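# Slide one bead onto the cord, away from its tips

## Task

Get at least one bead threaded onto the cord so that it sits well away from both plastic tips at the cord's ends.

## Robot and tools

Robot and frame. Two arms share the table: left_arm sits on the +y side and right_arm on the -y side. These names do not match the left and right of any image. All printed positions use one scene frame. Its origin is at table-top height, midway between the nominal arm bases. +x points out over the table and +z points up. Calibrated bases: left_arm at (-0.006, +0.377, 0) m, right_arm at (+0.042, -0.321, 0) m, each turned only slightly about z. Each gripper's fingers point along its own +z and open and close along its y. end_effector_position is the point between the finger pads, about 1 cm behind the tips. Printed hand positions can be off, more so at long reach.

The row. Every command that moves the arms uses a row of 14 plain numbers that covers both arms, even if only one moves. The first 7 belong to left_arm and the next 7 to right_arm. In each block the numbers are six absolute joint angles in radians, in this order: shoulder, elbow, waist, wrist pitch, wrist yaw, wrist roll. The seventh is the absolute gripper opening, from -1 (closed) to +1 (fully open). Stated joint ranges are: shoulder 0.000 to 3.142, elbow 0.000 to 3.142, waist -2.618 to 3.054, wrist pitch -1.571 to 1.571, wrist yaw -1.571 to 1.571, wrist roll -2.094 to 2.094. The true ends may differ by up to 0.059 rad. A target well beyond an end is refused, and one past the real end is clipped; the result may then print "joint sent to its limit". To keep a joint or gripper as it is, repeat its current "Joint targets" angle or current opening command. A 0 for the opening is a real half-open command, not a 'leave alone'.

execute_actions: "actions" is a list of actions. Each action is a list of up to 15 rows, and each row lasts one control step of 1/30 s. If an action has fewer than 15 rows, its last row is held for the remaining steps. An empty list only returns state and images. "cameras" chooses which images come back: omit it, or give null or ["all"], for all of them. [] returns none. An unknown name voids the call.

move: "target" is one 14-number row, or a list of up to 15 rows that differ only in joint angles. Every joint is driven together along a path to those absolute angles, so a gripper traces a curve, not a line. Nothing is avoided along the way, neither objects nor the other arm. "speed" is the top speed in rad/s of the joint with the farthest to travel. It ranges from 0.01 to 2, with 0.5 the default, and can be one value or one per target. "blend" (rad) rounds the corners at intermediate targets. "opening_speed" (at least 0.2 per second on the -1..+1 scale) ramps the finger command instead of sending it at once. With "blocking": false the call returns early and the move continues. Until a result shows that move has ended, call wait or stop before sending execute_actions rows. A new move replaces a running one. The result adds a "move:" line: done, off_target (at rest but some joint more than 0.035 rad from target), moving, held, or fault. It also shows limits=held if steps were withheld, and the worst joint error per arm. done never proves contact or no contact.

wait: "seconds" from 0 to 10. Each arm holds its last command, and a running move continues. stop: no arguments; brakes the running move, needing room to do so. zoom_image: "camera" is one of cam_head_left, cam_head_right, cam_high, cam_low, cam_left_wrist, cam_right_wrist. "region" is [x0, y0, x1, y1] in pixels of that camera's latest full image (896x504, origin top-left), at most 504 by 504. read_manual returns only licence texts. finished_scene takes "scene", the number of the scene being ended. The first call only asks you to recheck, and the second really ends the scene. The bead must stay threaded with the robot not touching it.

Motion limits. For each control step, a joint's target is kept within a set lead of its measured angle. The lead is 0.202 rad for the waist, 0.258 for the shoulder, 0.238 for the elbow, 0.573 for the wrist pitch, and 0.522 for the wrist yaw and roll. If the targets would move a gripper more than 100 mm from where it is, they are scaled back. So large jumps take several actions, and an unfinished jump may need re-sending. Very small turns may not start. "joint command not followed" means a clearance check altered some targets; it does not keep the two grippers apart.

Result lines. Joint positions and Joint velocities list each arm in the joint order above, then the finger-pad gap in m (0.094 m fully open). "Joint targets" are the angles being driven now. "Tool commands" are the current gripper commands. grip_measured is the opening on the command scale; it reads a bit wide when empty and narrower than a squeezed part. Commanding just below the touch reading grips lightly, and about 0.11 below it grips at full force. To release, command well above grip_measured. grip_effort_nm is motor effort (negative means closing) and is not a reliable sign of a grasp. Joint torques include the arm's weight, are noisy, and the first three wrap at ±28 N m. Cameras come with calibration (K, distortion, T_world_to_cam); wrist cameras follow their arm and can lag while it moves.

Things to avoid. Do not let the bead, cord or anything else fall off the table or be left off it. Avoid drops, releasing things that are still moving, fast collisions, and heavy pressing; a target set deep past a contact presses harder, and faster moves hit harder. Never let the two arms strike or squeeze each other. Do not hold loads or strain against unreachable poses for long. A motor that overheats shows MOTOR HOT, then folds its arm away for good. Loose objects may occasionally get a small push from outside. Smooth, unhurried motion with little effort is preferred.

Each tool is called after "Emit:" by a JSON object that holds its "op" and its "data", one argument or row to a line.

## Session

Emit:
{"op": "execute_actions", "data": {
  "actions": []
}}

Scene clock: 0.00 s.
left_arm: end_effector_position=(+0.3959, +0.4124, +0.1102) grip_measured=+1.000 grip_effort_nm=n/a end_effector_quat_wxyz=(+0.589, -0.045, +0.805, +0.054) | right_arm: end_effector_position=(+0.4525, -0.3238, +0.1308) grip_measured=+1.000 grip_effort_nm=n/a end_effector_quat_wxyz=(+0.636, +0.006, +0.771, -0.032)
Joint names: [shoulder, elbow, waist, wrist pitch, wrist yaw, wrist roll]
Joint positions: left_arm=[1.534 0.395 -0.018 0.833 -0.104 0.002 0.094] | right_arm=[1.572 0.383 0.002 0.999 0.086 -0.027 0.094]
Joint velocities: left_arm=[0.002 -0.012 0.002 -0.022 0.037 -0.051 0] | right_arm=[-0.027 -0.002 -0.012 -0.051 -0.081 0.051 0]
Joint torques (N m): no reading
Heat: left arm: 28 °C; right arm: 31 °C.
Joint targets: left_arm=[1.524 0.405 -0.018 0.843 -0.105 0.001] | right_arm=[1.562 0.392 0.002 1.009 0.087 -0.027]
Tool commands: left_gripper/opening=+1.0 right_gripper/opening=+1.0
camera_calibration:
cam_left_wrist: T_world_to_cam=[[0.0942731, -0.983278, -0.155814, 0.389762], [-0.871723, -0.00593639, -0.489963, 0.427505], [0.480845, 0.182017, -0.857705, -0.0577713], [0, 0, 0, 1]] pos_world=[0.363701, 0.396297, 0.220641]
cam_right_wrist: T_world_to_cam=[[-0.0691232, -0.996001, -0.0566057, -0.281874], [-0.798666, 0.0892504, -0.59512, 0.493301], [0.597792, 0.00407242, -0.801641, -0.0484139], [0, 0, 0, 1]] pos_world=[0.40344, -0.324577, 0.238807]

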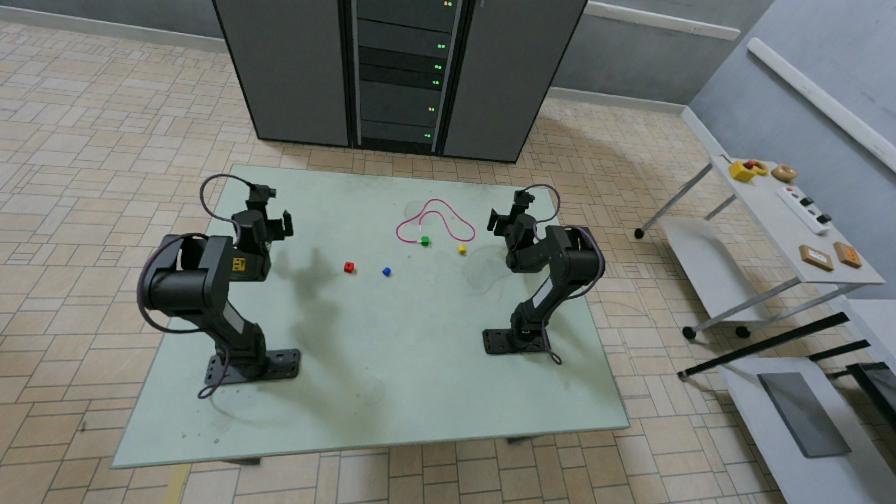

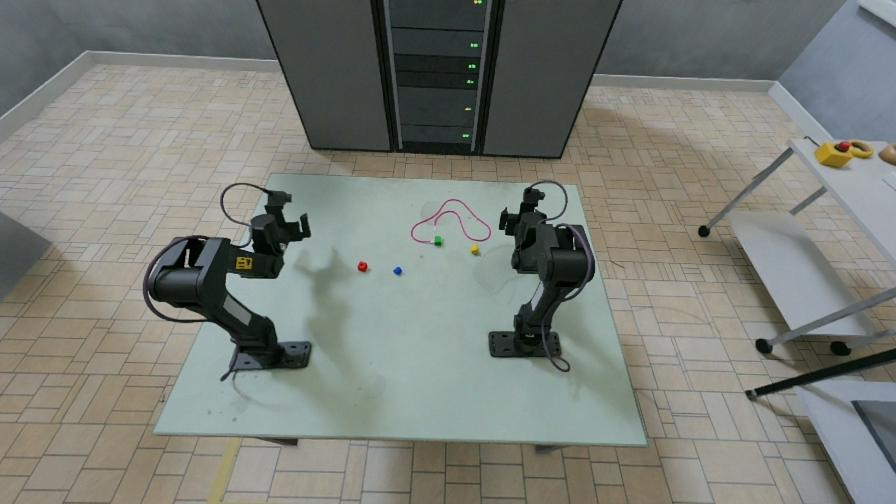

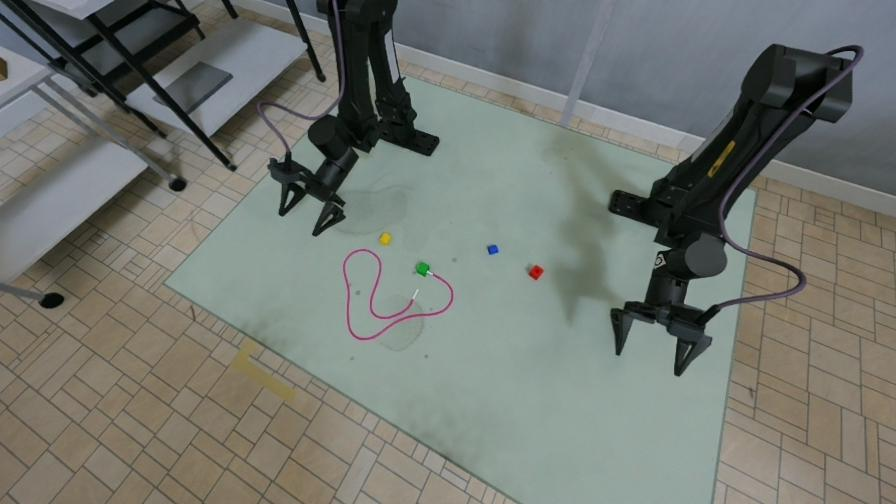

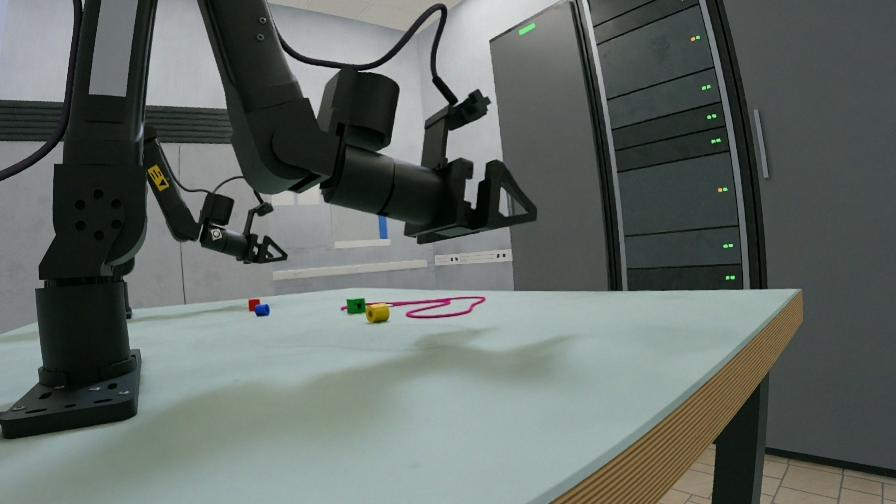

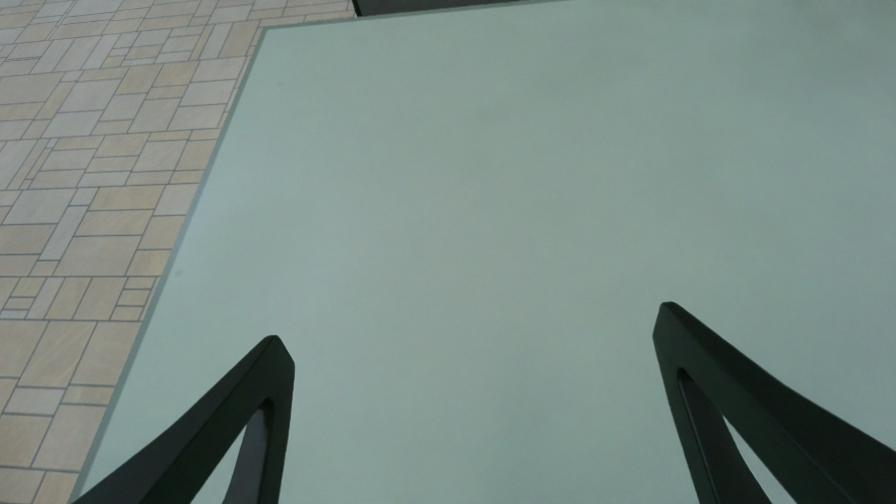

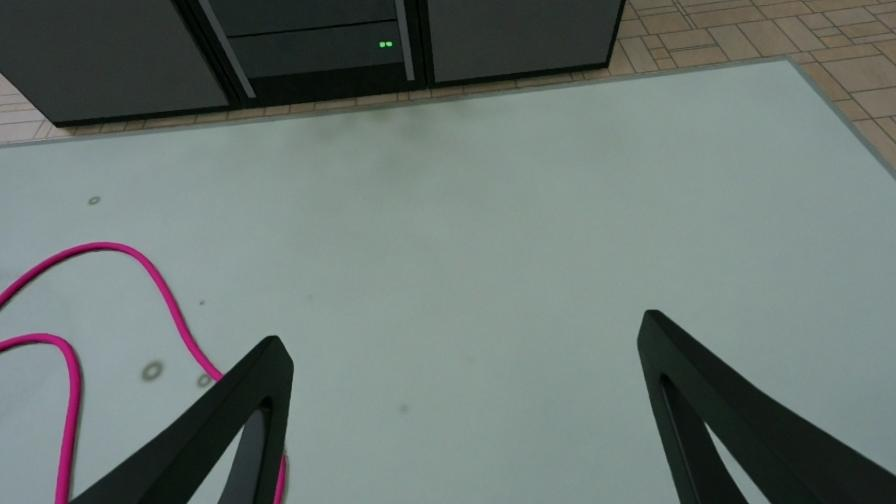

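Emit:
{"op": "zoom_image", "data": {
  "camera": "cam_high",
  "region": [330, 220, 560, 350]
}}

Emit:
{"op": "zoom_image", "data": {
  "camera": "cam_low",
  "region": [230, 270, 500, 330]
}}

Emit:
{"op": "zoom_image", "data": {
  "camera": "cam_head_right",
  "region": [340, 190, 510, 290]
}}

Scaled by 2.191 from the camera's 896x504 image, which has a finer 1280x720 frame.

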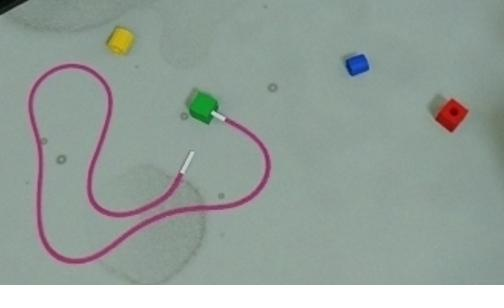

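Scaled by 1.867 from the camera's 896x504 image, which has a finer 1280x720 frame.

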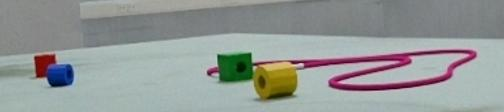

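Scaled by 2.965 from the camera's 896x504 image, which has a finer 1280x720 frame.

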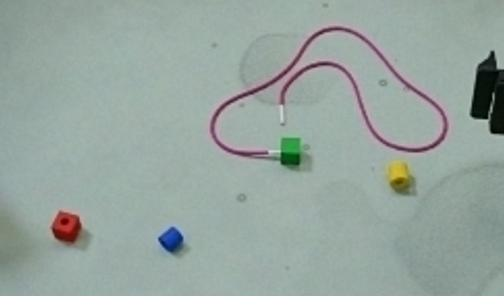

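Emit:
{"op": "zoom_image", "data": {
  "camera": "cam_low",
  "region": [240, 290, 290, 325]
}}

Emit:
{"op": "zoom_image", "data": {
  "camera": "cam_high",
  "region": [475, 235, 515, 265]
}}

Emit:
{"op": "zoom_image", "data": {
  "camera": "cam_head_left",
  "region": [370, 260, 402, 282]
}}

Emit:
{"op": "zoom_image", "data": {
  "camera": "cam_low",
  "region": [330, 285, 400, 330]
}}

Emit:
{"op": "zoom_image", "data": {
  "camera": "cam_high",
  "region": [370, 225, 440, 305]
}}

Scaled by 10.080 from the camera's 896x504 image, which has a finer 1280x720 frame.

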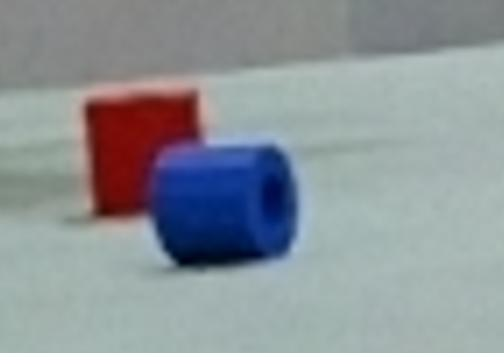

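Scaled by 12.600 from the camera's 896x504 image, which has a finer 1280x720 frame.

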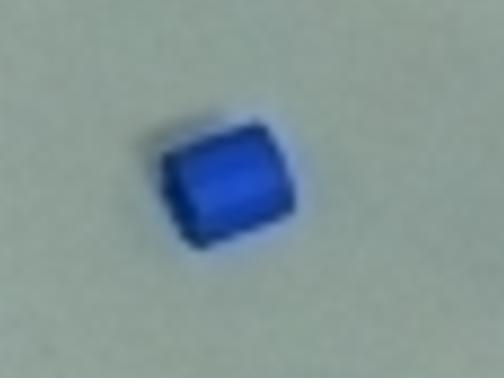

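Scaled by 15.750 from the camera's 896x504 image, which has a finer 1280x720 frame.

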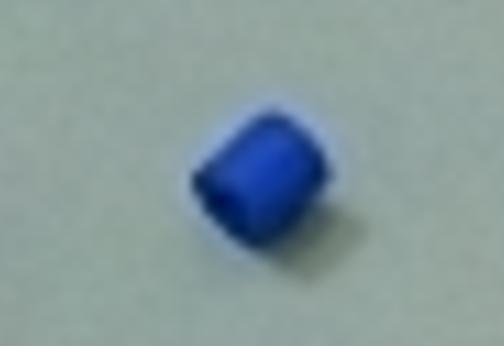

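Scaled by 7.200 from the camera's 896x504 image, which has a finer 1280x720 frame.

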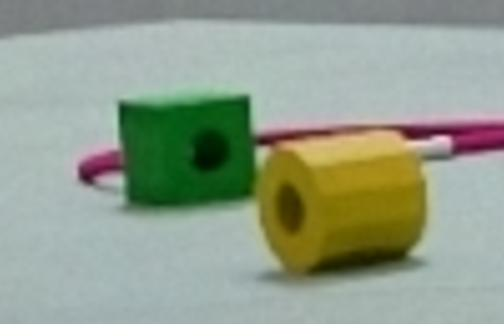

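Scaled by 6.300 from the camera's 896x504 image, which has a finer 1280x720 frame.

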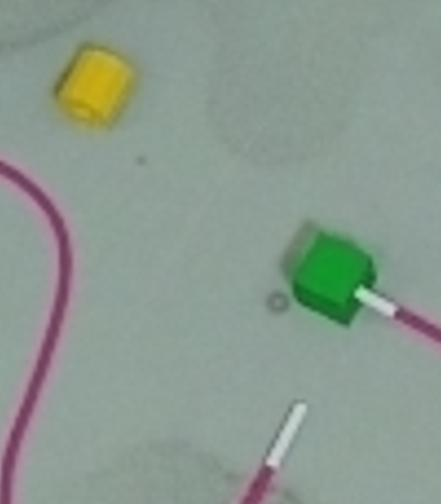

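Emit:
{"op": "zoom_image", "data": {
  "camera": "cam_head_left",
  "region": [400, 225, 440, 255]
}}

Emit:
{"op": "zoom_image", "data": {
  "camera": "cam_head_right",
  "region": [415, 225, 455, 255]
}}

Emit:
{"op": "zoom_image", "data": {
  "camera": "cam_high",
  "region": [412, 255, 442, 280]
}}

Emit:
{"op": "zoom_image", "data": {
  "camera": "cam_low",
  "region": [335, 292, 375, 320]
}}

Scaled by 12.600 from the camera's 896x504 image, which has a finer 1280x720 frame.

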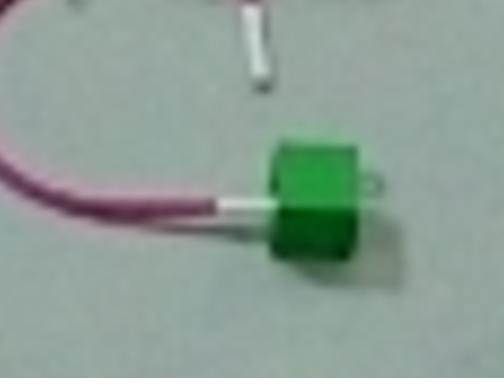

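Scaled by 12.600 from the camera's 896x504 image, which has a finer 1280x720 frame.

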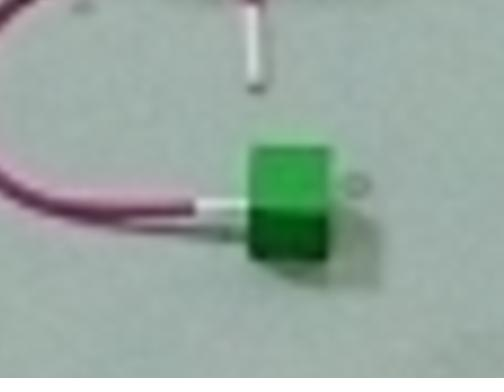

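Scaled by 16.800 from the camera's 896x504 image, which has a finer 1280x720 frame.

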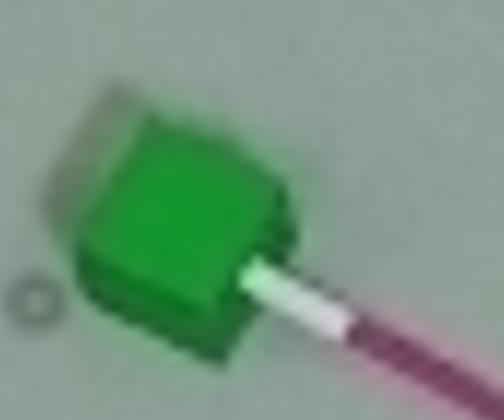

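Scaled by 12.600 from the camera's 896x504 image, which has a finer 1280x720 frame.

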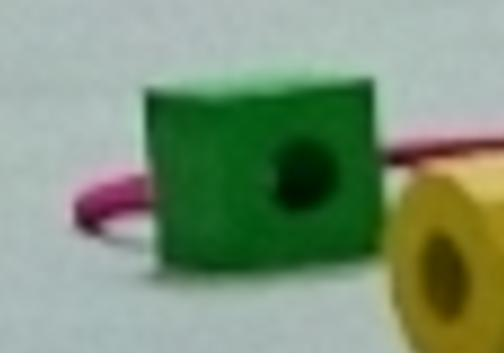

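Emit:
{"op": "move", "data": {
  "target": [1.524,0.405,-0.018,0.843,-0.105,0,0.0,1.742,0.919,0.077,-0.266,-1.073,-1.035,0.0],
  "speed": 0.5,
  "opening_speed": 0.8
}}

Scene clock: 123.30 s.
left_arm: end_effector_position=(+0.3959, +0.4124, +0.1102) grip_measured=+0.002 grip_effort_nm=-0.090 end_effector_quat_wxyz=(+0.589, -0.045, +0.805, +0.054) | right_arm: end_effector_position=(+0.3674, -0.1339, +0.0945) grip_measured=+0.003 grip_effort_nm=-0.173 end_effector_quat_wxyz=(+0.401, -0.549, +0.649, +0.341)
Joint names: [shoulder, elbow, waist, wrist pitch, wrist yaw, wrist roll]
Joint positions: left_arm=[1.534 0.395 -0.018 0.833 -0.104 0.002 0.047] | right_arm=[1.728 0.884 0.069 -0.248 -1.045 -1.028 0.047]
Joint velocities: left_arm=[-0.012 0.012 -0.002 -0.022 0.051 0.066 0] | right_arm=[0.012 0.012 0.012 0.022 0.007 -0.081 0]
Joint torques (N m): left_arm=[-5.82 5.59 0.03 1.62 -0.04 -0.04] | right_arm=[-5.96 8.21 0.65 0.58 -0.7 -0.05]
Heat: left arm: 30 °C; right arm: 31 °C.
Joint targets: left_arm=[1.524 0.405 -0.018 0.843 -0.105 0.000] | right_arm=[1.742 0.919 0.077 -0.266 -1.073 -1.035]
move: done
camera_calibration:
cam_left_wrist: T_world_to_cam=[[0.0942731, -0.983278, -0.155814, 0.389762], [-0.871723, -0.00593639, -0.489963, 0.427505], [0.480845, 0.182017, -0.857705, -0.0577713], [0, 0, 0, 1]] pos_world=[0.363701, 0.396297, 0.220641]
cam_right_wrist: T_world_to_cam=[[0.973714, -0.208291, -0.0921774, -0.375037], [-0.22757, -0.906793, -0.354877, 0.0208356], [-0.00966835, 0.366525, -0.930358, 0.256471], [0, 0, 0, 1]] pos_world=[0.372399, -0.153226, 0.211434]

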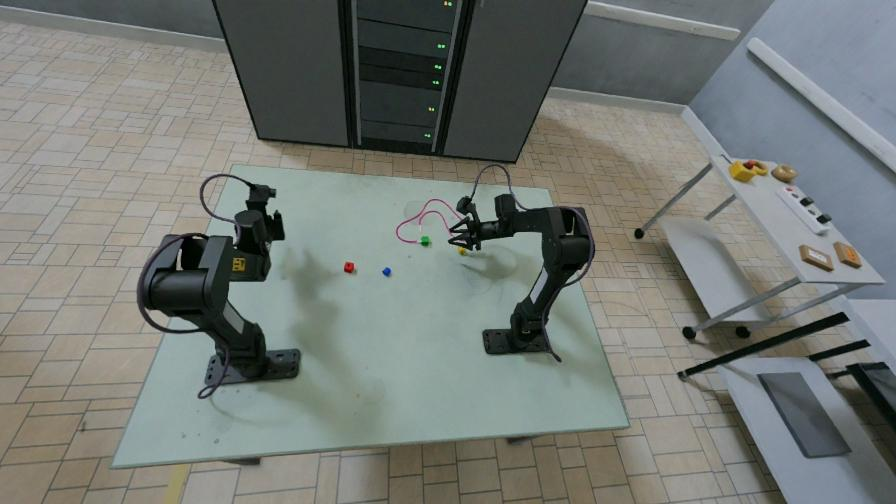

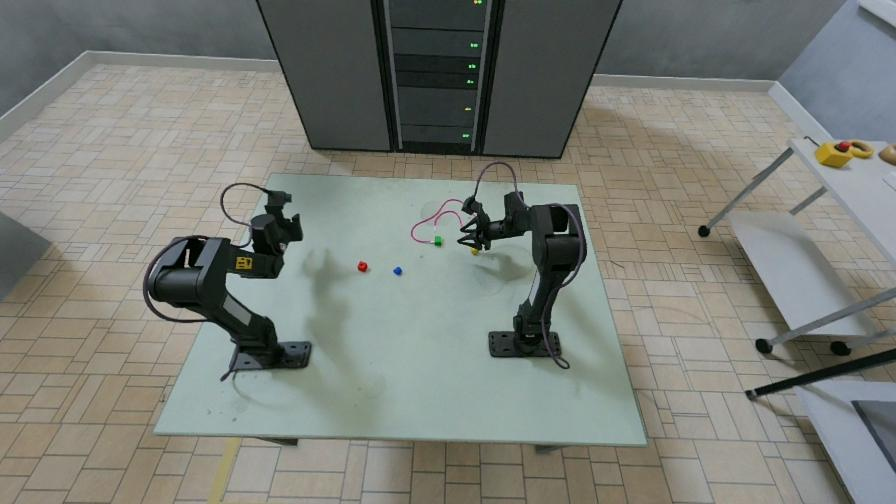

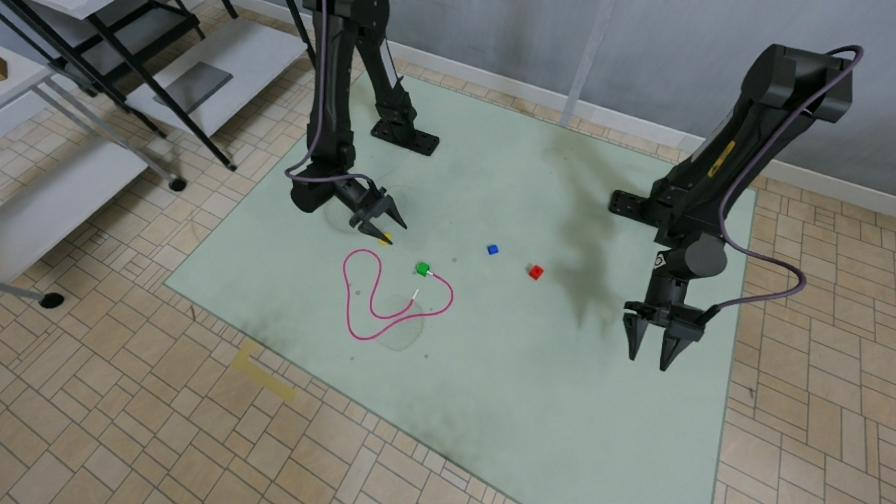

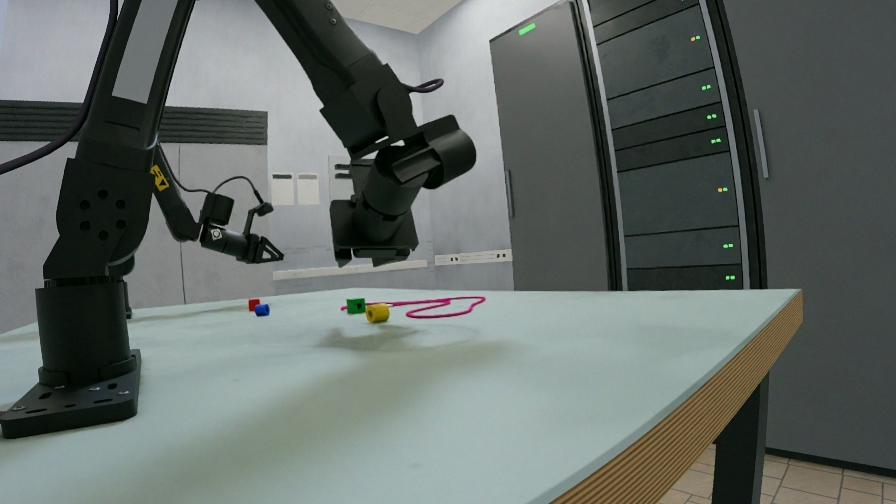

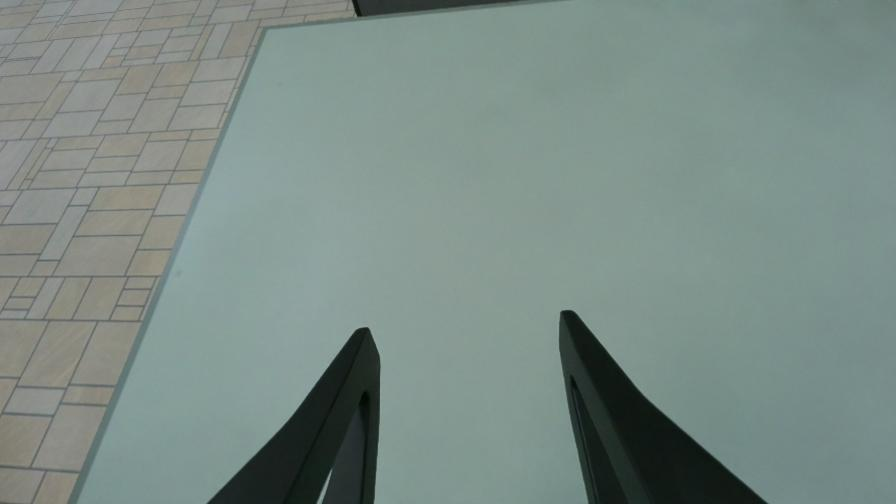

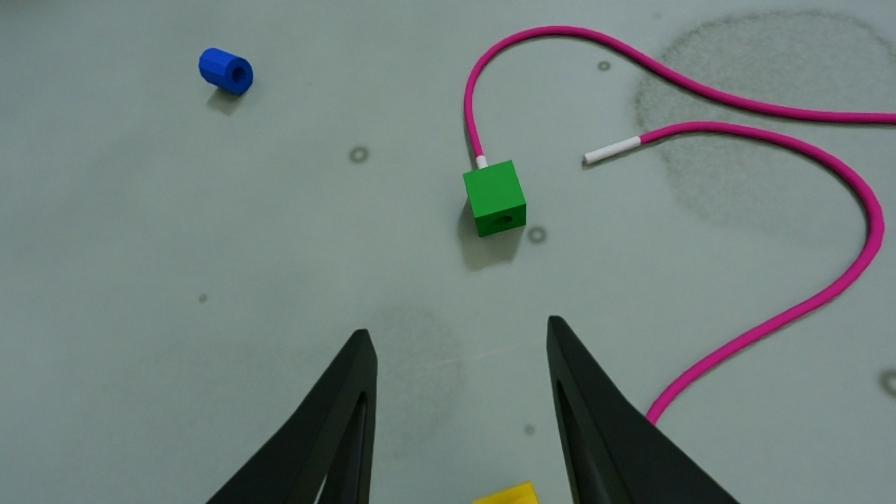

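Emit:
{"op": "move", "data": {
  "target": [1.524,0.405,-0.018,0.843,-0.105,0,0.0,2.034,1.096,0.104,-0.319,-1.111,-1.223,0.0],
  "speed": 0.3,
  "cameras": ["cam_low","cam_right_wrist"]
}}

Scene clock: 232.13 s.
left_arm: end_effector_position=(+0.3959, +0.4124, +0.1102) grip_measured=+0.002 grip_effort_nm=-0.090 end_effector_quat_wxyz=(+0.589, -0.045, +0.805, +0.054) | right_arm: end_effector_position=(+0.3911, -0.1188, +0.0437) grip_measured=+0.003 grip_effort_nm=-0.173 end_effector_quat_wxyz=(-0.378, +0.588, -0.615, -0.365)
Joint names: [shoulder, elbow, waist, wrist pitch, wrist yaw, wrist roll]
Joint positions: left_arm=[1.534 0.395 -0.018 0.833 -0.104 0.002 0.047] | right_arm=[2.021 1.061 0.095 -0.3 -1.082 -1.216 0.047]
Joint velocities: left_arm=[0.002 0.007 0.002 0.022 -0.007 -0.037 0] | right_arm=[-0.002 -0.007 0.012 -0.051 0.022 -0.051 0.001]
Joint torques (N m): left_arm=[-5.85 5.6 0.05 1.62 -0.04 -0.03] | right_arm=[-8.02 7.61 0.77 0.34 -0.74 -0.05]
Heat: left arm: 31 °C; right arm: 30 °C.
Joint targets: left_arm=[1.524 0.405 -0.018 0.843 -0.105 0.000] | right_arm=[2.034 1.096 0.104 -0.319 -1.111 -1.223]
move: done
camera_calibration:
cam_right_wrist: T_world_to_cam=[[0.991772, -0.086212, -0.0946373, -0.392046], [-0.114389, -0.928705, -0.352735, -0.0250831], [-0.0574802, 0.360658, -0.930925, 0.221879], [0, 0, 0, 1]] pos_world=[0.398705, -0.137116, 0.160602]
Images, in order (width x height): cam_low 896x504, cam_right_wrist 896x504.

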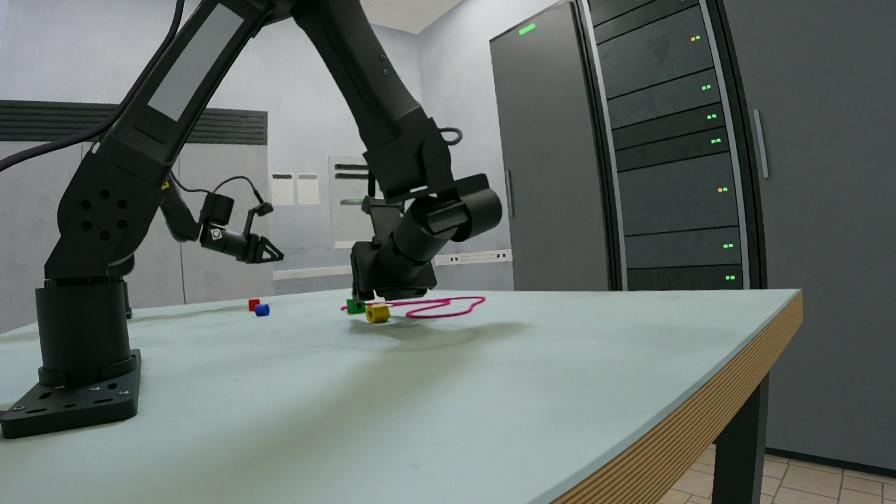

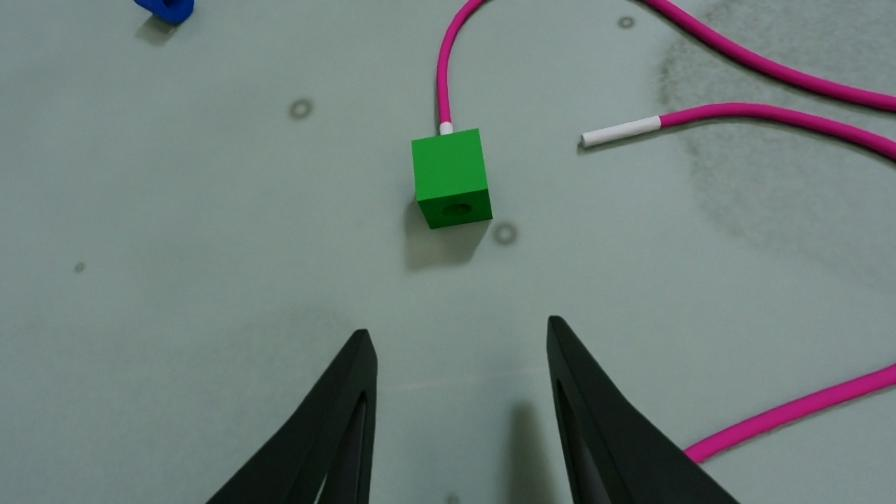

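Emit:
{"op": "move", "data": {
  "target": [
    [1.524,0.405,-0.018,0.843,-0.105,0,0.0,2.065,1.065,0.177,-0.134,-1.085,-1.085,0.0],
    [1.524,0.405,-0.018,0.843,-0.105,0,0.0,2.088,1.041,0.232,0.005,-1.066,-0.980,0.0]
  ],
  "speed": 0.2,
  "blend": 0.03,
  "cameras": ["cam_low","cam_right_wrist"]
}}

Emit:
{"op": "zoom_image", "data": {
  "camera": "cam_low",
  "region": [320, 240, 460, 340]
}}

Scene clock: 244.57 s.
left_arm: end_effector_position=(+0.3959, +0.4124, +0.1102) grip_measured=+0.002 grip_effort_nm=-0.085 end_effector_quat_wxyz=(+0.589, -0.045, +0.805, +0.054) | right_arm: end_effector_position=(+0.3994, -0.0675, +0.0402) grip_measured=+0.003 grip_effort_nm=-0.173 end_effector_quat_wxyz=(-0.392, +0.594, -0.598, -0.369)
Joint names: [shoulder, elbow, waist, wrist pitch, wrist yaw, wrist roll]
Joint positions: left_arm=[1.534 0.395 -0.018 0.833 -0.104 0.002 0.047] | right_arm=[2.07 1.061 0.226 -0.014 -1.056 -0.985 0.047]
Joint velocities: left_arm=[0.002 0.012 0.002 0.037 -0.007 -0.022 -0.001] | right_arm=[0.002 0.007 0.002 0.051 0.007 -0.007 0]
Joint torques (N m): left_arm=[-5.83 5.63 0.03 1.63 -0.04 -0.03] | right_arm=[-8.29 3.49 0.5 1 -0.48 0.07]
Heat: left arm: 31 °C; right arm: 30 °C.
Joint targets: left_arm=[1.524 0.405 -0.018 0.843 -0.105 0.000] | right_arm=[2.088 1.041 0.232 0.005 -1.066 -0.980]
move: done
camera_calibration:
cam_right_wrist: T_world_to_cam=[[0.995623, -0.0644884, -0.0676511, -0.397319], [-0.0855832, -0.919945, -0.382592, 0.0126454], [-0.0375626, 0.386707, -0.921437, 0.194038], [0, 0, 0, 1]] pos_world=[0.403951, -0.0890252, 0.156753]
Images, in order (width x height): cam_low 896x504, cam_right_wrist 896x504.

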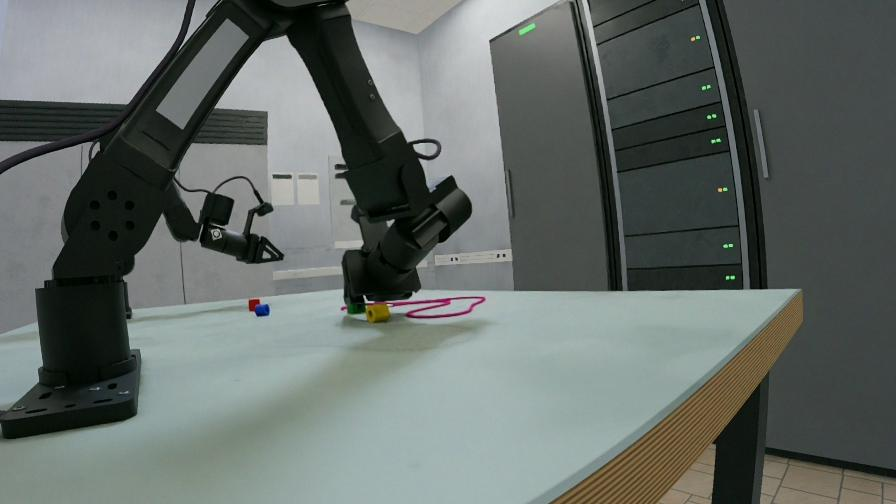

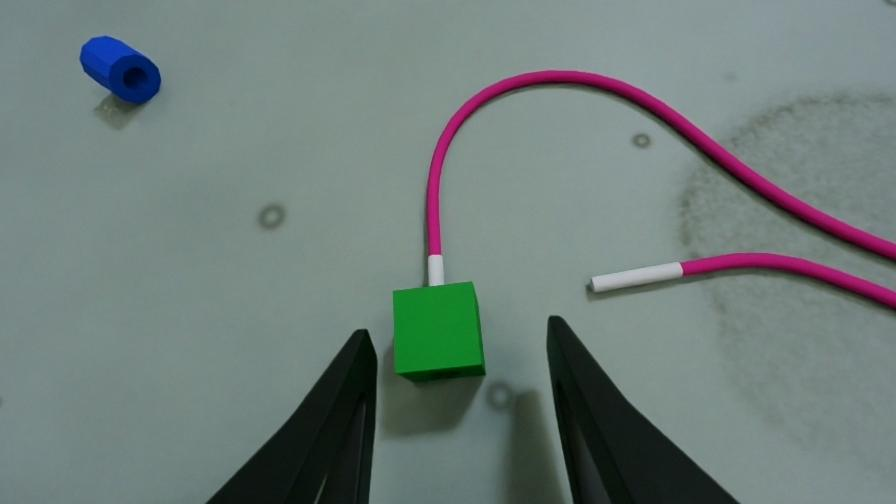

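Scaled by 3.600 from the camera's 896x504 image, which has a finer 1280x720 frame.

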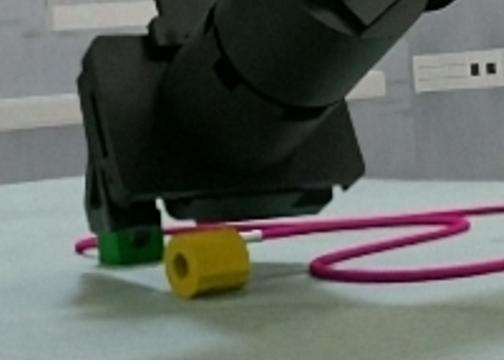

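Emit:
{"op": "move", "data": {
  "target": [1.524,0.405,-0.018,0.843,-0.105,0,0.0,2.113,1.012,0.259,0.059,-1.039,-0.960,0.0],
  "speed": 0.1,
  "cameras": ["cam_low","cam_right_wrist"]
}}

Emit:
{"op": "zoom_image", "data": {
  "camera": "cam_low",
  "region": [320, 240, 460, 340]
}}

Scene clock: 258.93 s.
left_arm: end_effector_position=(+0.3959, +0.4124, +0.1102) grip_measured=+0.002 grip_effort_nm=-0.090 end_effector_quat_wxyz=(+0.589, -0.045, +0.805, +0.054) | right_arm: end_effector_position=(+0.3915, -0.0610, +0.0276) grip_measured=+0.003 grip_effort_nm=-0.168 end_effector_quat_wxyz=(-0.386, +0.597, -0.599, -0.368)
Joint names: [shoulder, elbow, waist, wrist pitch, wrist yaw, wrist roll]
Joint positions: left_arm=[1.534 0.395 -0.018 0.833 -0.104 0.002 0.047] | right_arm=[2.088 1.03 0.251 0.044 -1.038 -0.966 0.047]
Joint velocities: left_arm=[-0.002 0.007 0.002 -0.095 -0.037 0.051 0.001] | right_arm=[0.007 -0.017 -0.007 0.007 -0.11 -0.037 0.001]
Joint torques (N m): left_arm=[-5.81 5.61 0.03 1.62 -0.04 -0.04] | right_arm=[-7.76 3.48 0.81 1 -0.4 0.07]
Heat: left arm: 31 °C; right arm: 30 °C.
Joint targets: left_arm=[1.524 0.405 -0.018 0.843 -0.105 0.000] | right_arm=[2.113 1.012 0.259 0.059 -1.039 -0.960]
move: done
camera_calibration:
cam_right_wrist: T_world_to_cam=[[0.995707, -0.0586897, -0.0715719, -0.389462], [-0.0811901, -0.925111, -0.370914, 0.0107647], [-0.0444431, 0.375133, -0.925905, 0.181696], [0, 0, 0, 1]] pos_world=[0.396739, -0.0810588, 0.144351]
Images, in order (width x height): cam_low 896x504, cam_right_wrist 896x504.

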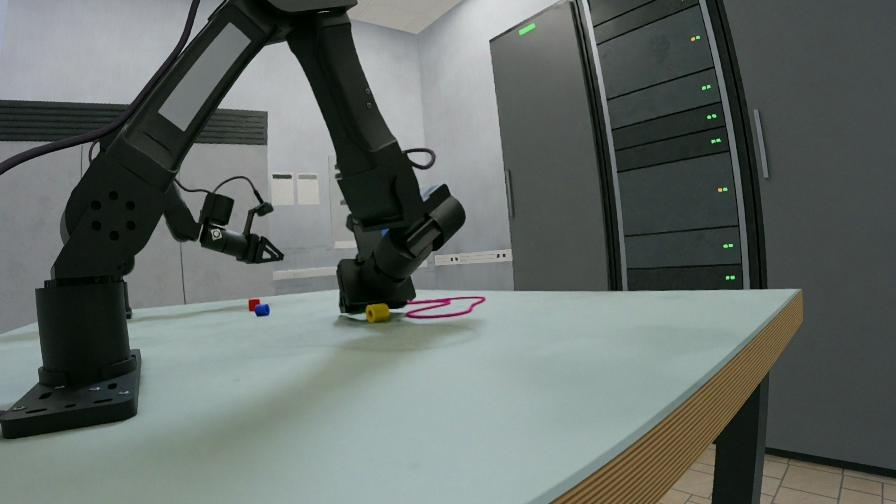

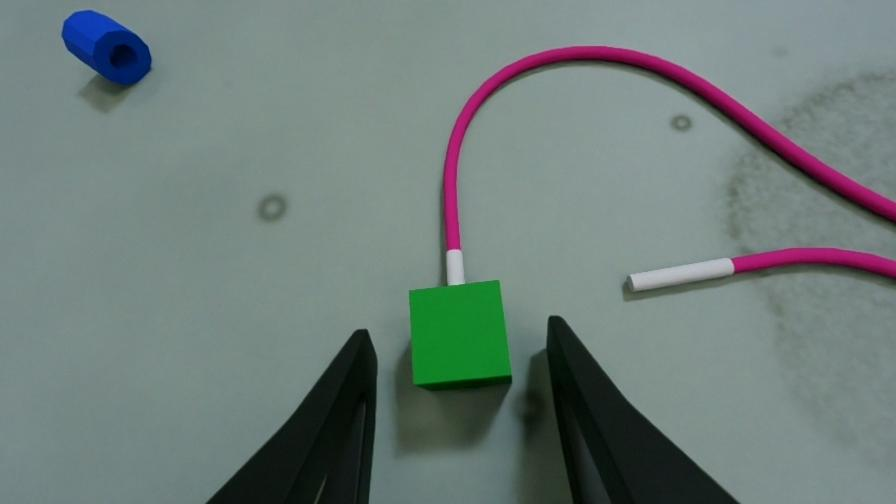

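Scaled by 3.600 from the camera's 896x504 image, which has a finer 1280x720 frame.

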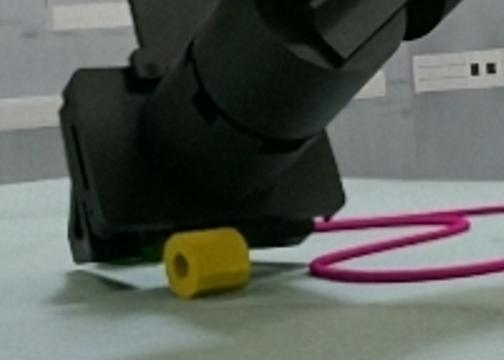

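Emit:
{"op": "move", "data": {
  "target": [1.524,0.405,-0.018,0.843,-0.105,0,0.0,2.113,1.012,0.259,0.059,-1.039,-0.960,-0.63],
  "opening_speed": 0.25,
  "cameras": ["cam_high","cam_right_wrist"]
}}

Emit:
{"op": "zoom_image", "data": {
  "camera": "cam_high",
  "region": [380, 230, 450, 290]
}}

Scene clock: 271.57 s.
left_arm: end_effector_position=(+0.3959, +0.4124, +0.1102) grip_measured=+0.002 grip_effort_nm=-0.085 end_effector_quat_wxyz=(+0.589, -0.045, +0.805, +0.054) | right_arm: end_effector_position=(+0.3925, -0.0608, +0.0270) grip_measured=-0.533 grip_effort_nm=-1.057 end_effector_quat_wxyz=(-0.388, +0.598, -0.598, -0.367)
Joint names: [shoulder, elbow, waist, wrist pitch, wrist yaw, wrist roll]
Joint positions: left_arm=[1.534 0.395 -0.018 0.833 -0.104 0.002 0.047] | right_arm=[2.091 1.029 0.251 0.055 -1.037 -0.965 0.022]
Joint velocities: left_arm=[-0.012 0.007 -0.002 -0.066 -0.022 0.022 -0.001] | right_arm=[-0.012 -0.002 -0.002 -0.051 0.007 -0.007 0]
Joint torques (N m): left_arm=[-5.83 5.59 0.03 1.63 -0.04 -0.04] | right_arm=[-7.94 3.56 0.77 0.9 -0.42 0.07]
Heat: left arm: 31 °C; right arm: 30 °C.
Joint targets: left_arm=[1.524 0.405 -0.018 0.843 -0.105 0.000] | right_arm=[2.113 1.012 0.259 0.059 -1.039 -0.960]
move: done
camera_calibration:
cam_right_wrist: T_world_to_cam=[[0.996075, -0.0595566, -0.065474, -0.390931], [-0.0797601, -0.924675, -0.372309, 0.0103371], [-0.0383687, 0.37607, -0.925796, 0.178827], [0, 0, 0, 1]] pos_world=[0.397082, -0.0809754, 0.14381]
Images, in order (width x height): cam_high 896x504, cam_right_wrist 896x504.

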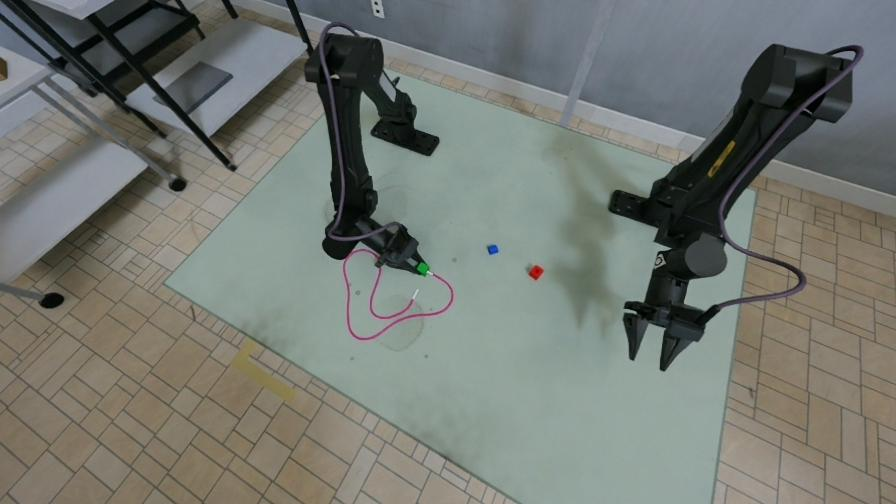

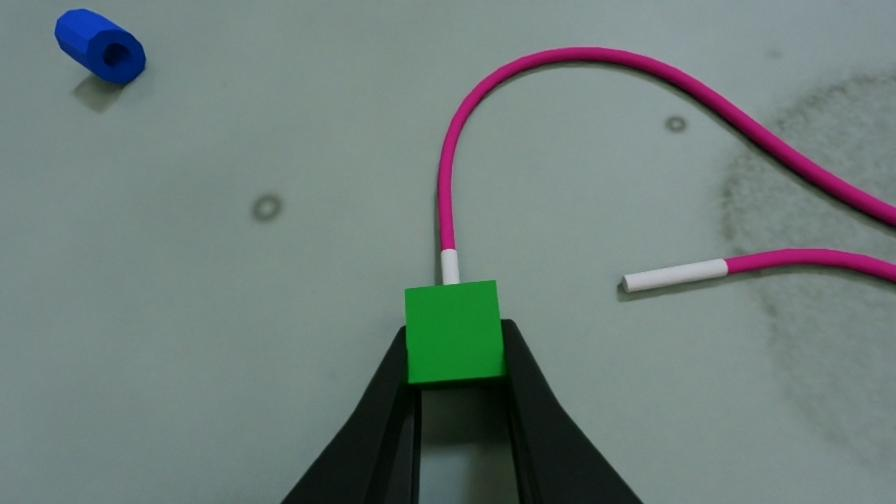

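Scaled by 7.200 from the camera's 896x504 image, which has a finer 1280x720 frame.

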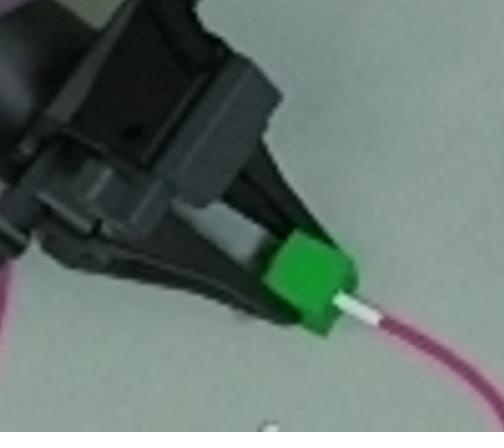

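Emit:
{"op": "move", "data": {
  "target": [
    [1.75,1.15,-0.3,0.3,0.6,0.4,-0.5,2.113,1.012,0.259,0.059,-1.039,-0.960,-0.63],
    [2.269,1.454,-0.5,0.104,0.949,0.611,-0.5,2.113,1.012,0.259,0.059,-1.039,-0.960,-0.63]
  ],
  "speed": 0.5,
  "blend": 0.1,
  "opening_speed": 0.8,
  "cameras": ["cam_high","cam_low","cam_left_wrist"]
}}

Scene clock: 347.37 s.
left_arm: end_effector_position=(+0.4116, +0.0224, +0.0669) grip_measured=-0.498 grip_effort_nm=-0.085 end_effector_quat_wxyz=(+0.401, +0.568, +0.612, -0.376) | right_arm: end_effector_position=(+0.3925, -0.0608, +0.0270) grip_measured=-0.533 grip_effort_nm=-1.057 end_effector_quat_wxyz=(-0.388, +0.598, -0.598, -0.367)
Joint names: [shoulder, elbow, waist, wrist pitch, wrist yaw, wrist roll]
Joint positions: left_arm=[2.254 1.427 -0.499 0.108 0.928 0.606 0.024] | right_arm=[2.091 1.029 0.251 0.055 -1.037 -0.965 0.022]
Joint velocities: left_arm=[-0.002 0.007 0.002 -0.007 0.037 0.022 0] | right_arm=[0.022 0.007 -0.017 -0.007 -0.022 -0.022 -0.001]
Joint torques (N m): left_arm=[-11.02 7.61 -0.05 1.14 0.41 0.04] | right_arm=[-7.95 3.6 0.76 0.91 -0.41 0.06]
Heat: left arm: 32 °C; right arm: 32 °C.
Joint targets: left_arm=[2.269 1.454 -0.500 0.104 0.949 0.611] | right_arm=[2.113 1.012 0.259 0.059 -1.039 -0.960]
move: done
camera_calibration:
cam_left_wrist: T_world_to_cam=[[-0.993467, -0.018707, -0.112579, 0.421266], [0.0286344, 0.914057, -0.404573, 0.0207318], [0.110472, -0.405154, -0.90755, 0.137407], [0, 0, 0, 1]] pos_world=[0.402741, 0.0446017, 0.180517]
Images, in order (width x height): cam_high 896x504, cam_low 896x504, cam_left_wrist 896x504.

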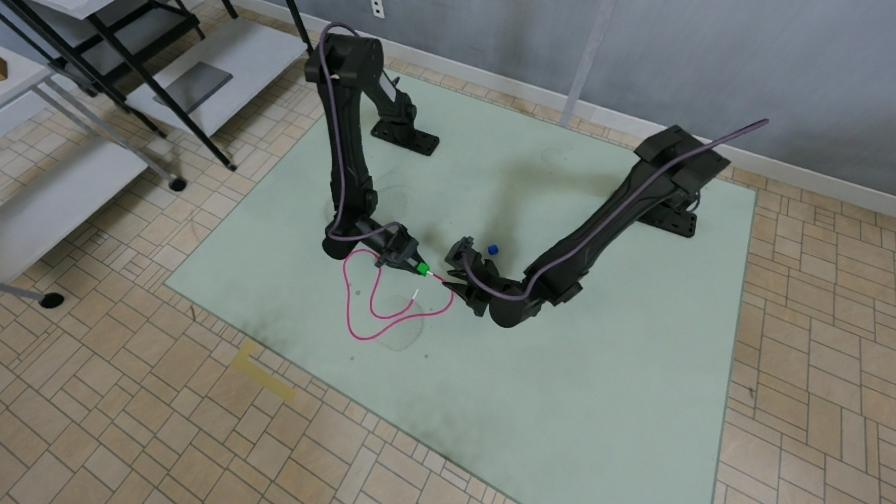

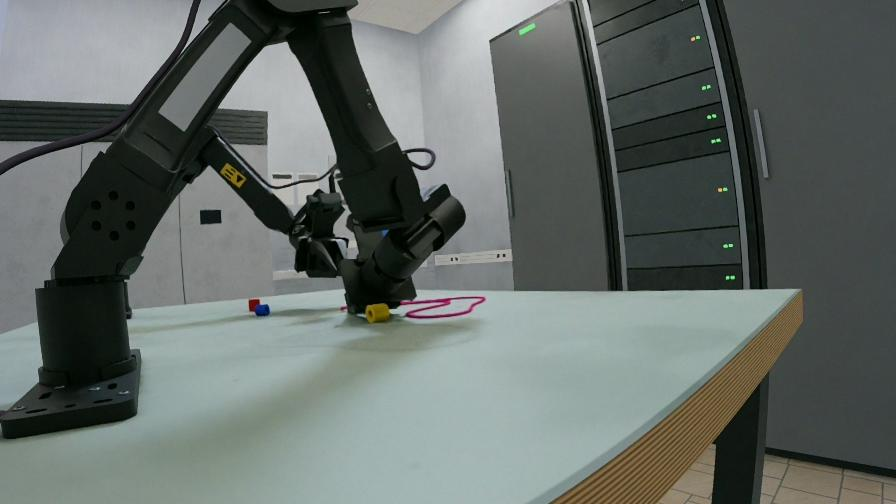

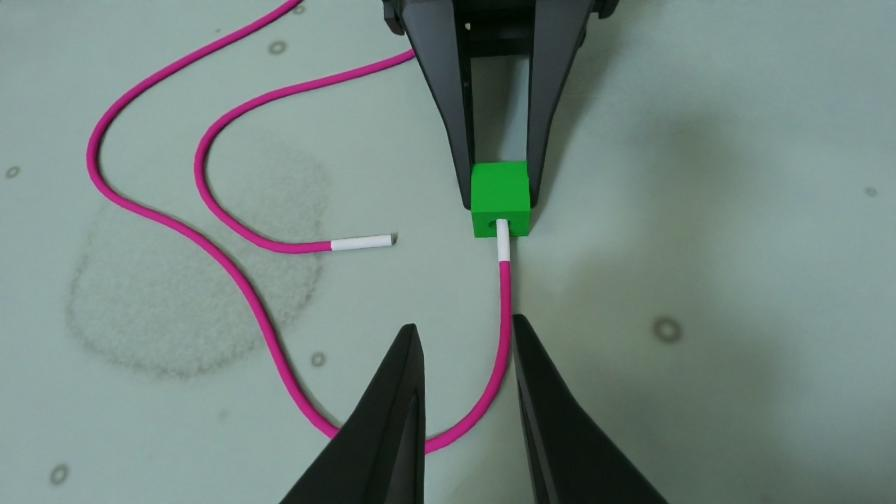

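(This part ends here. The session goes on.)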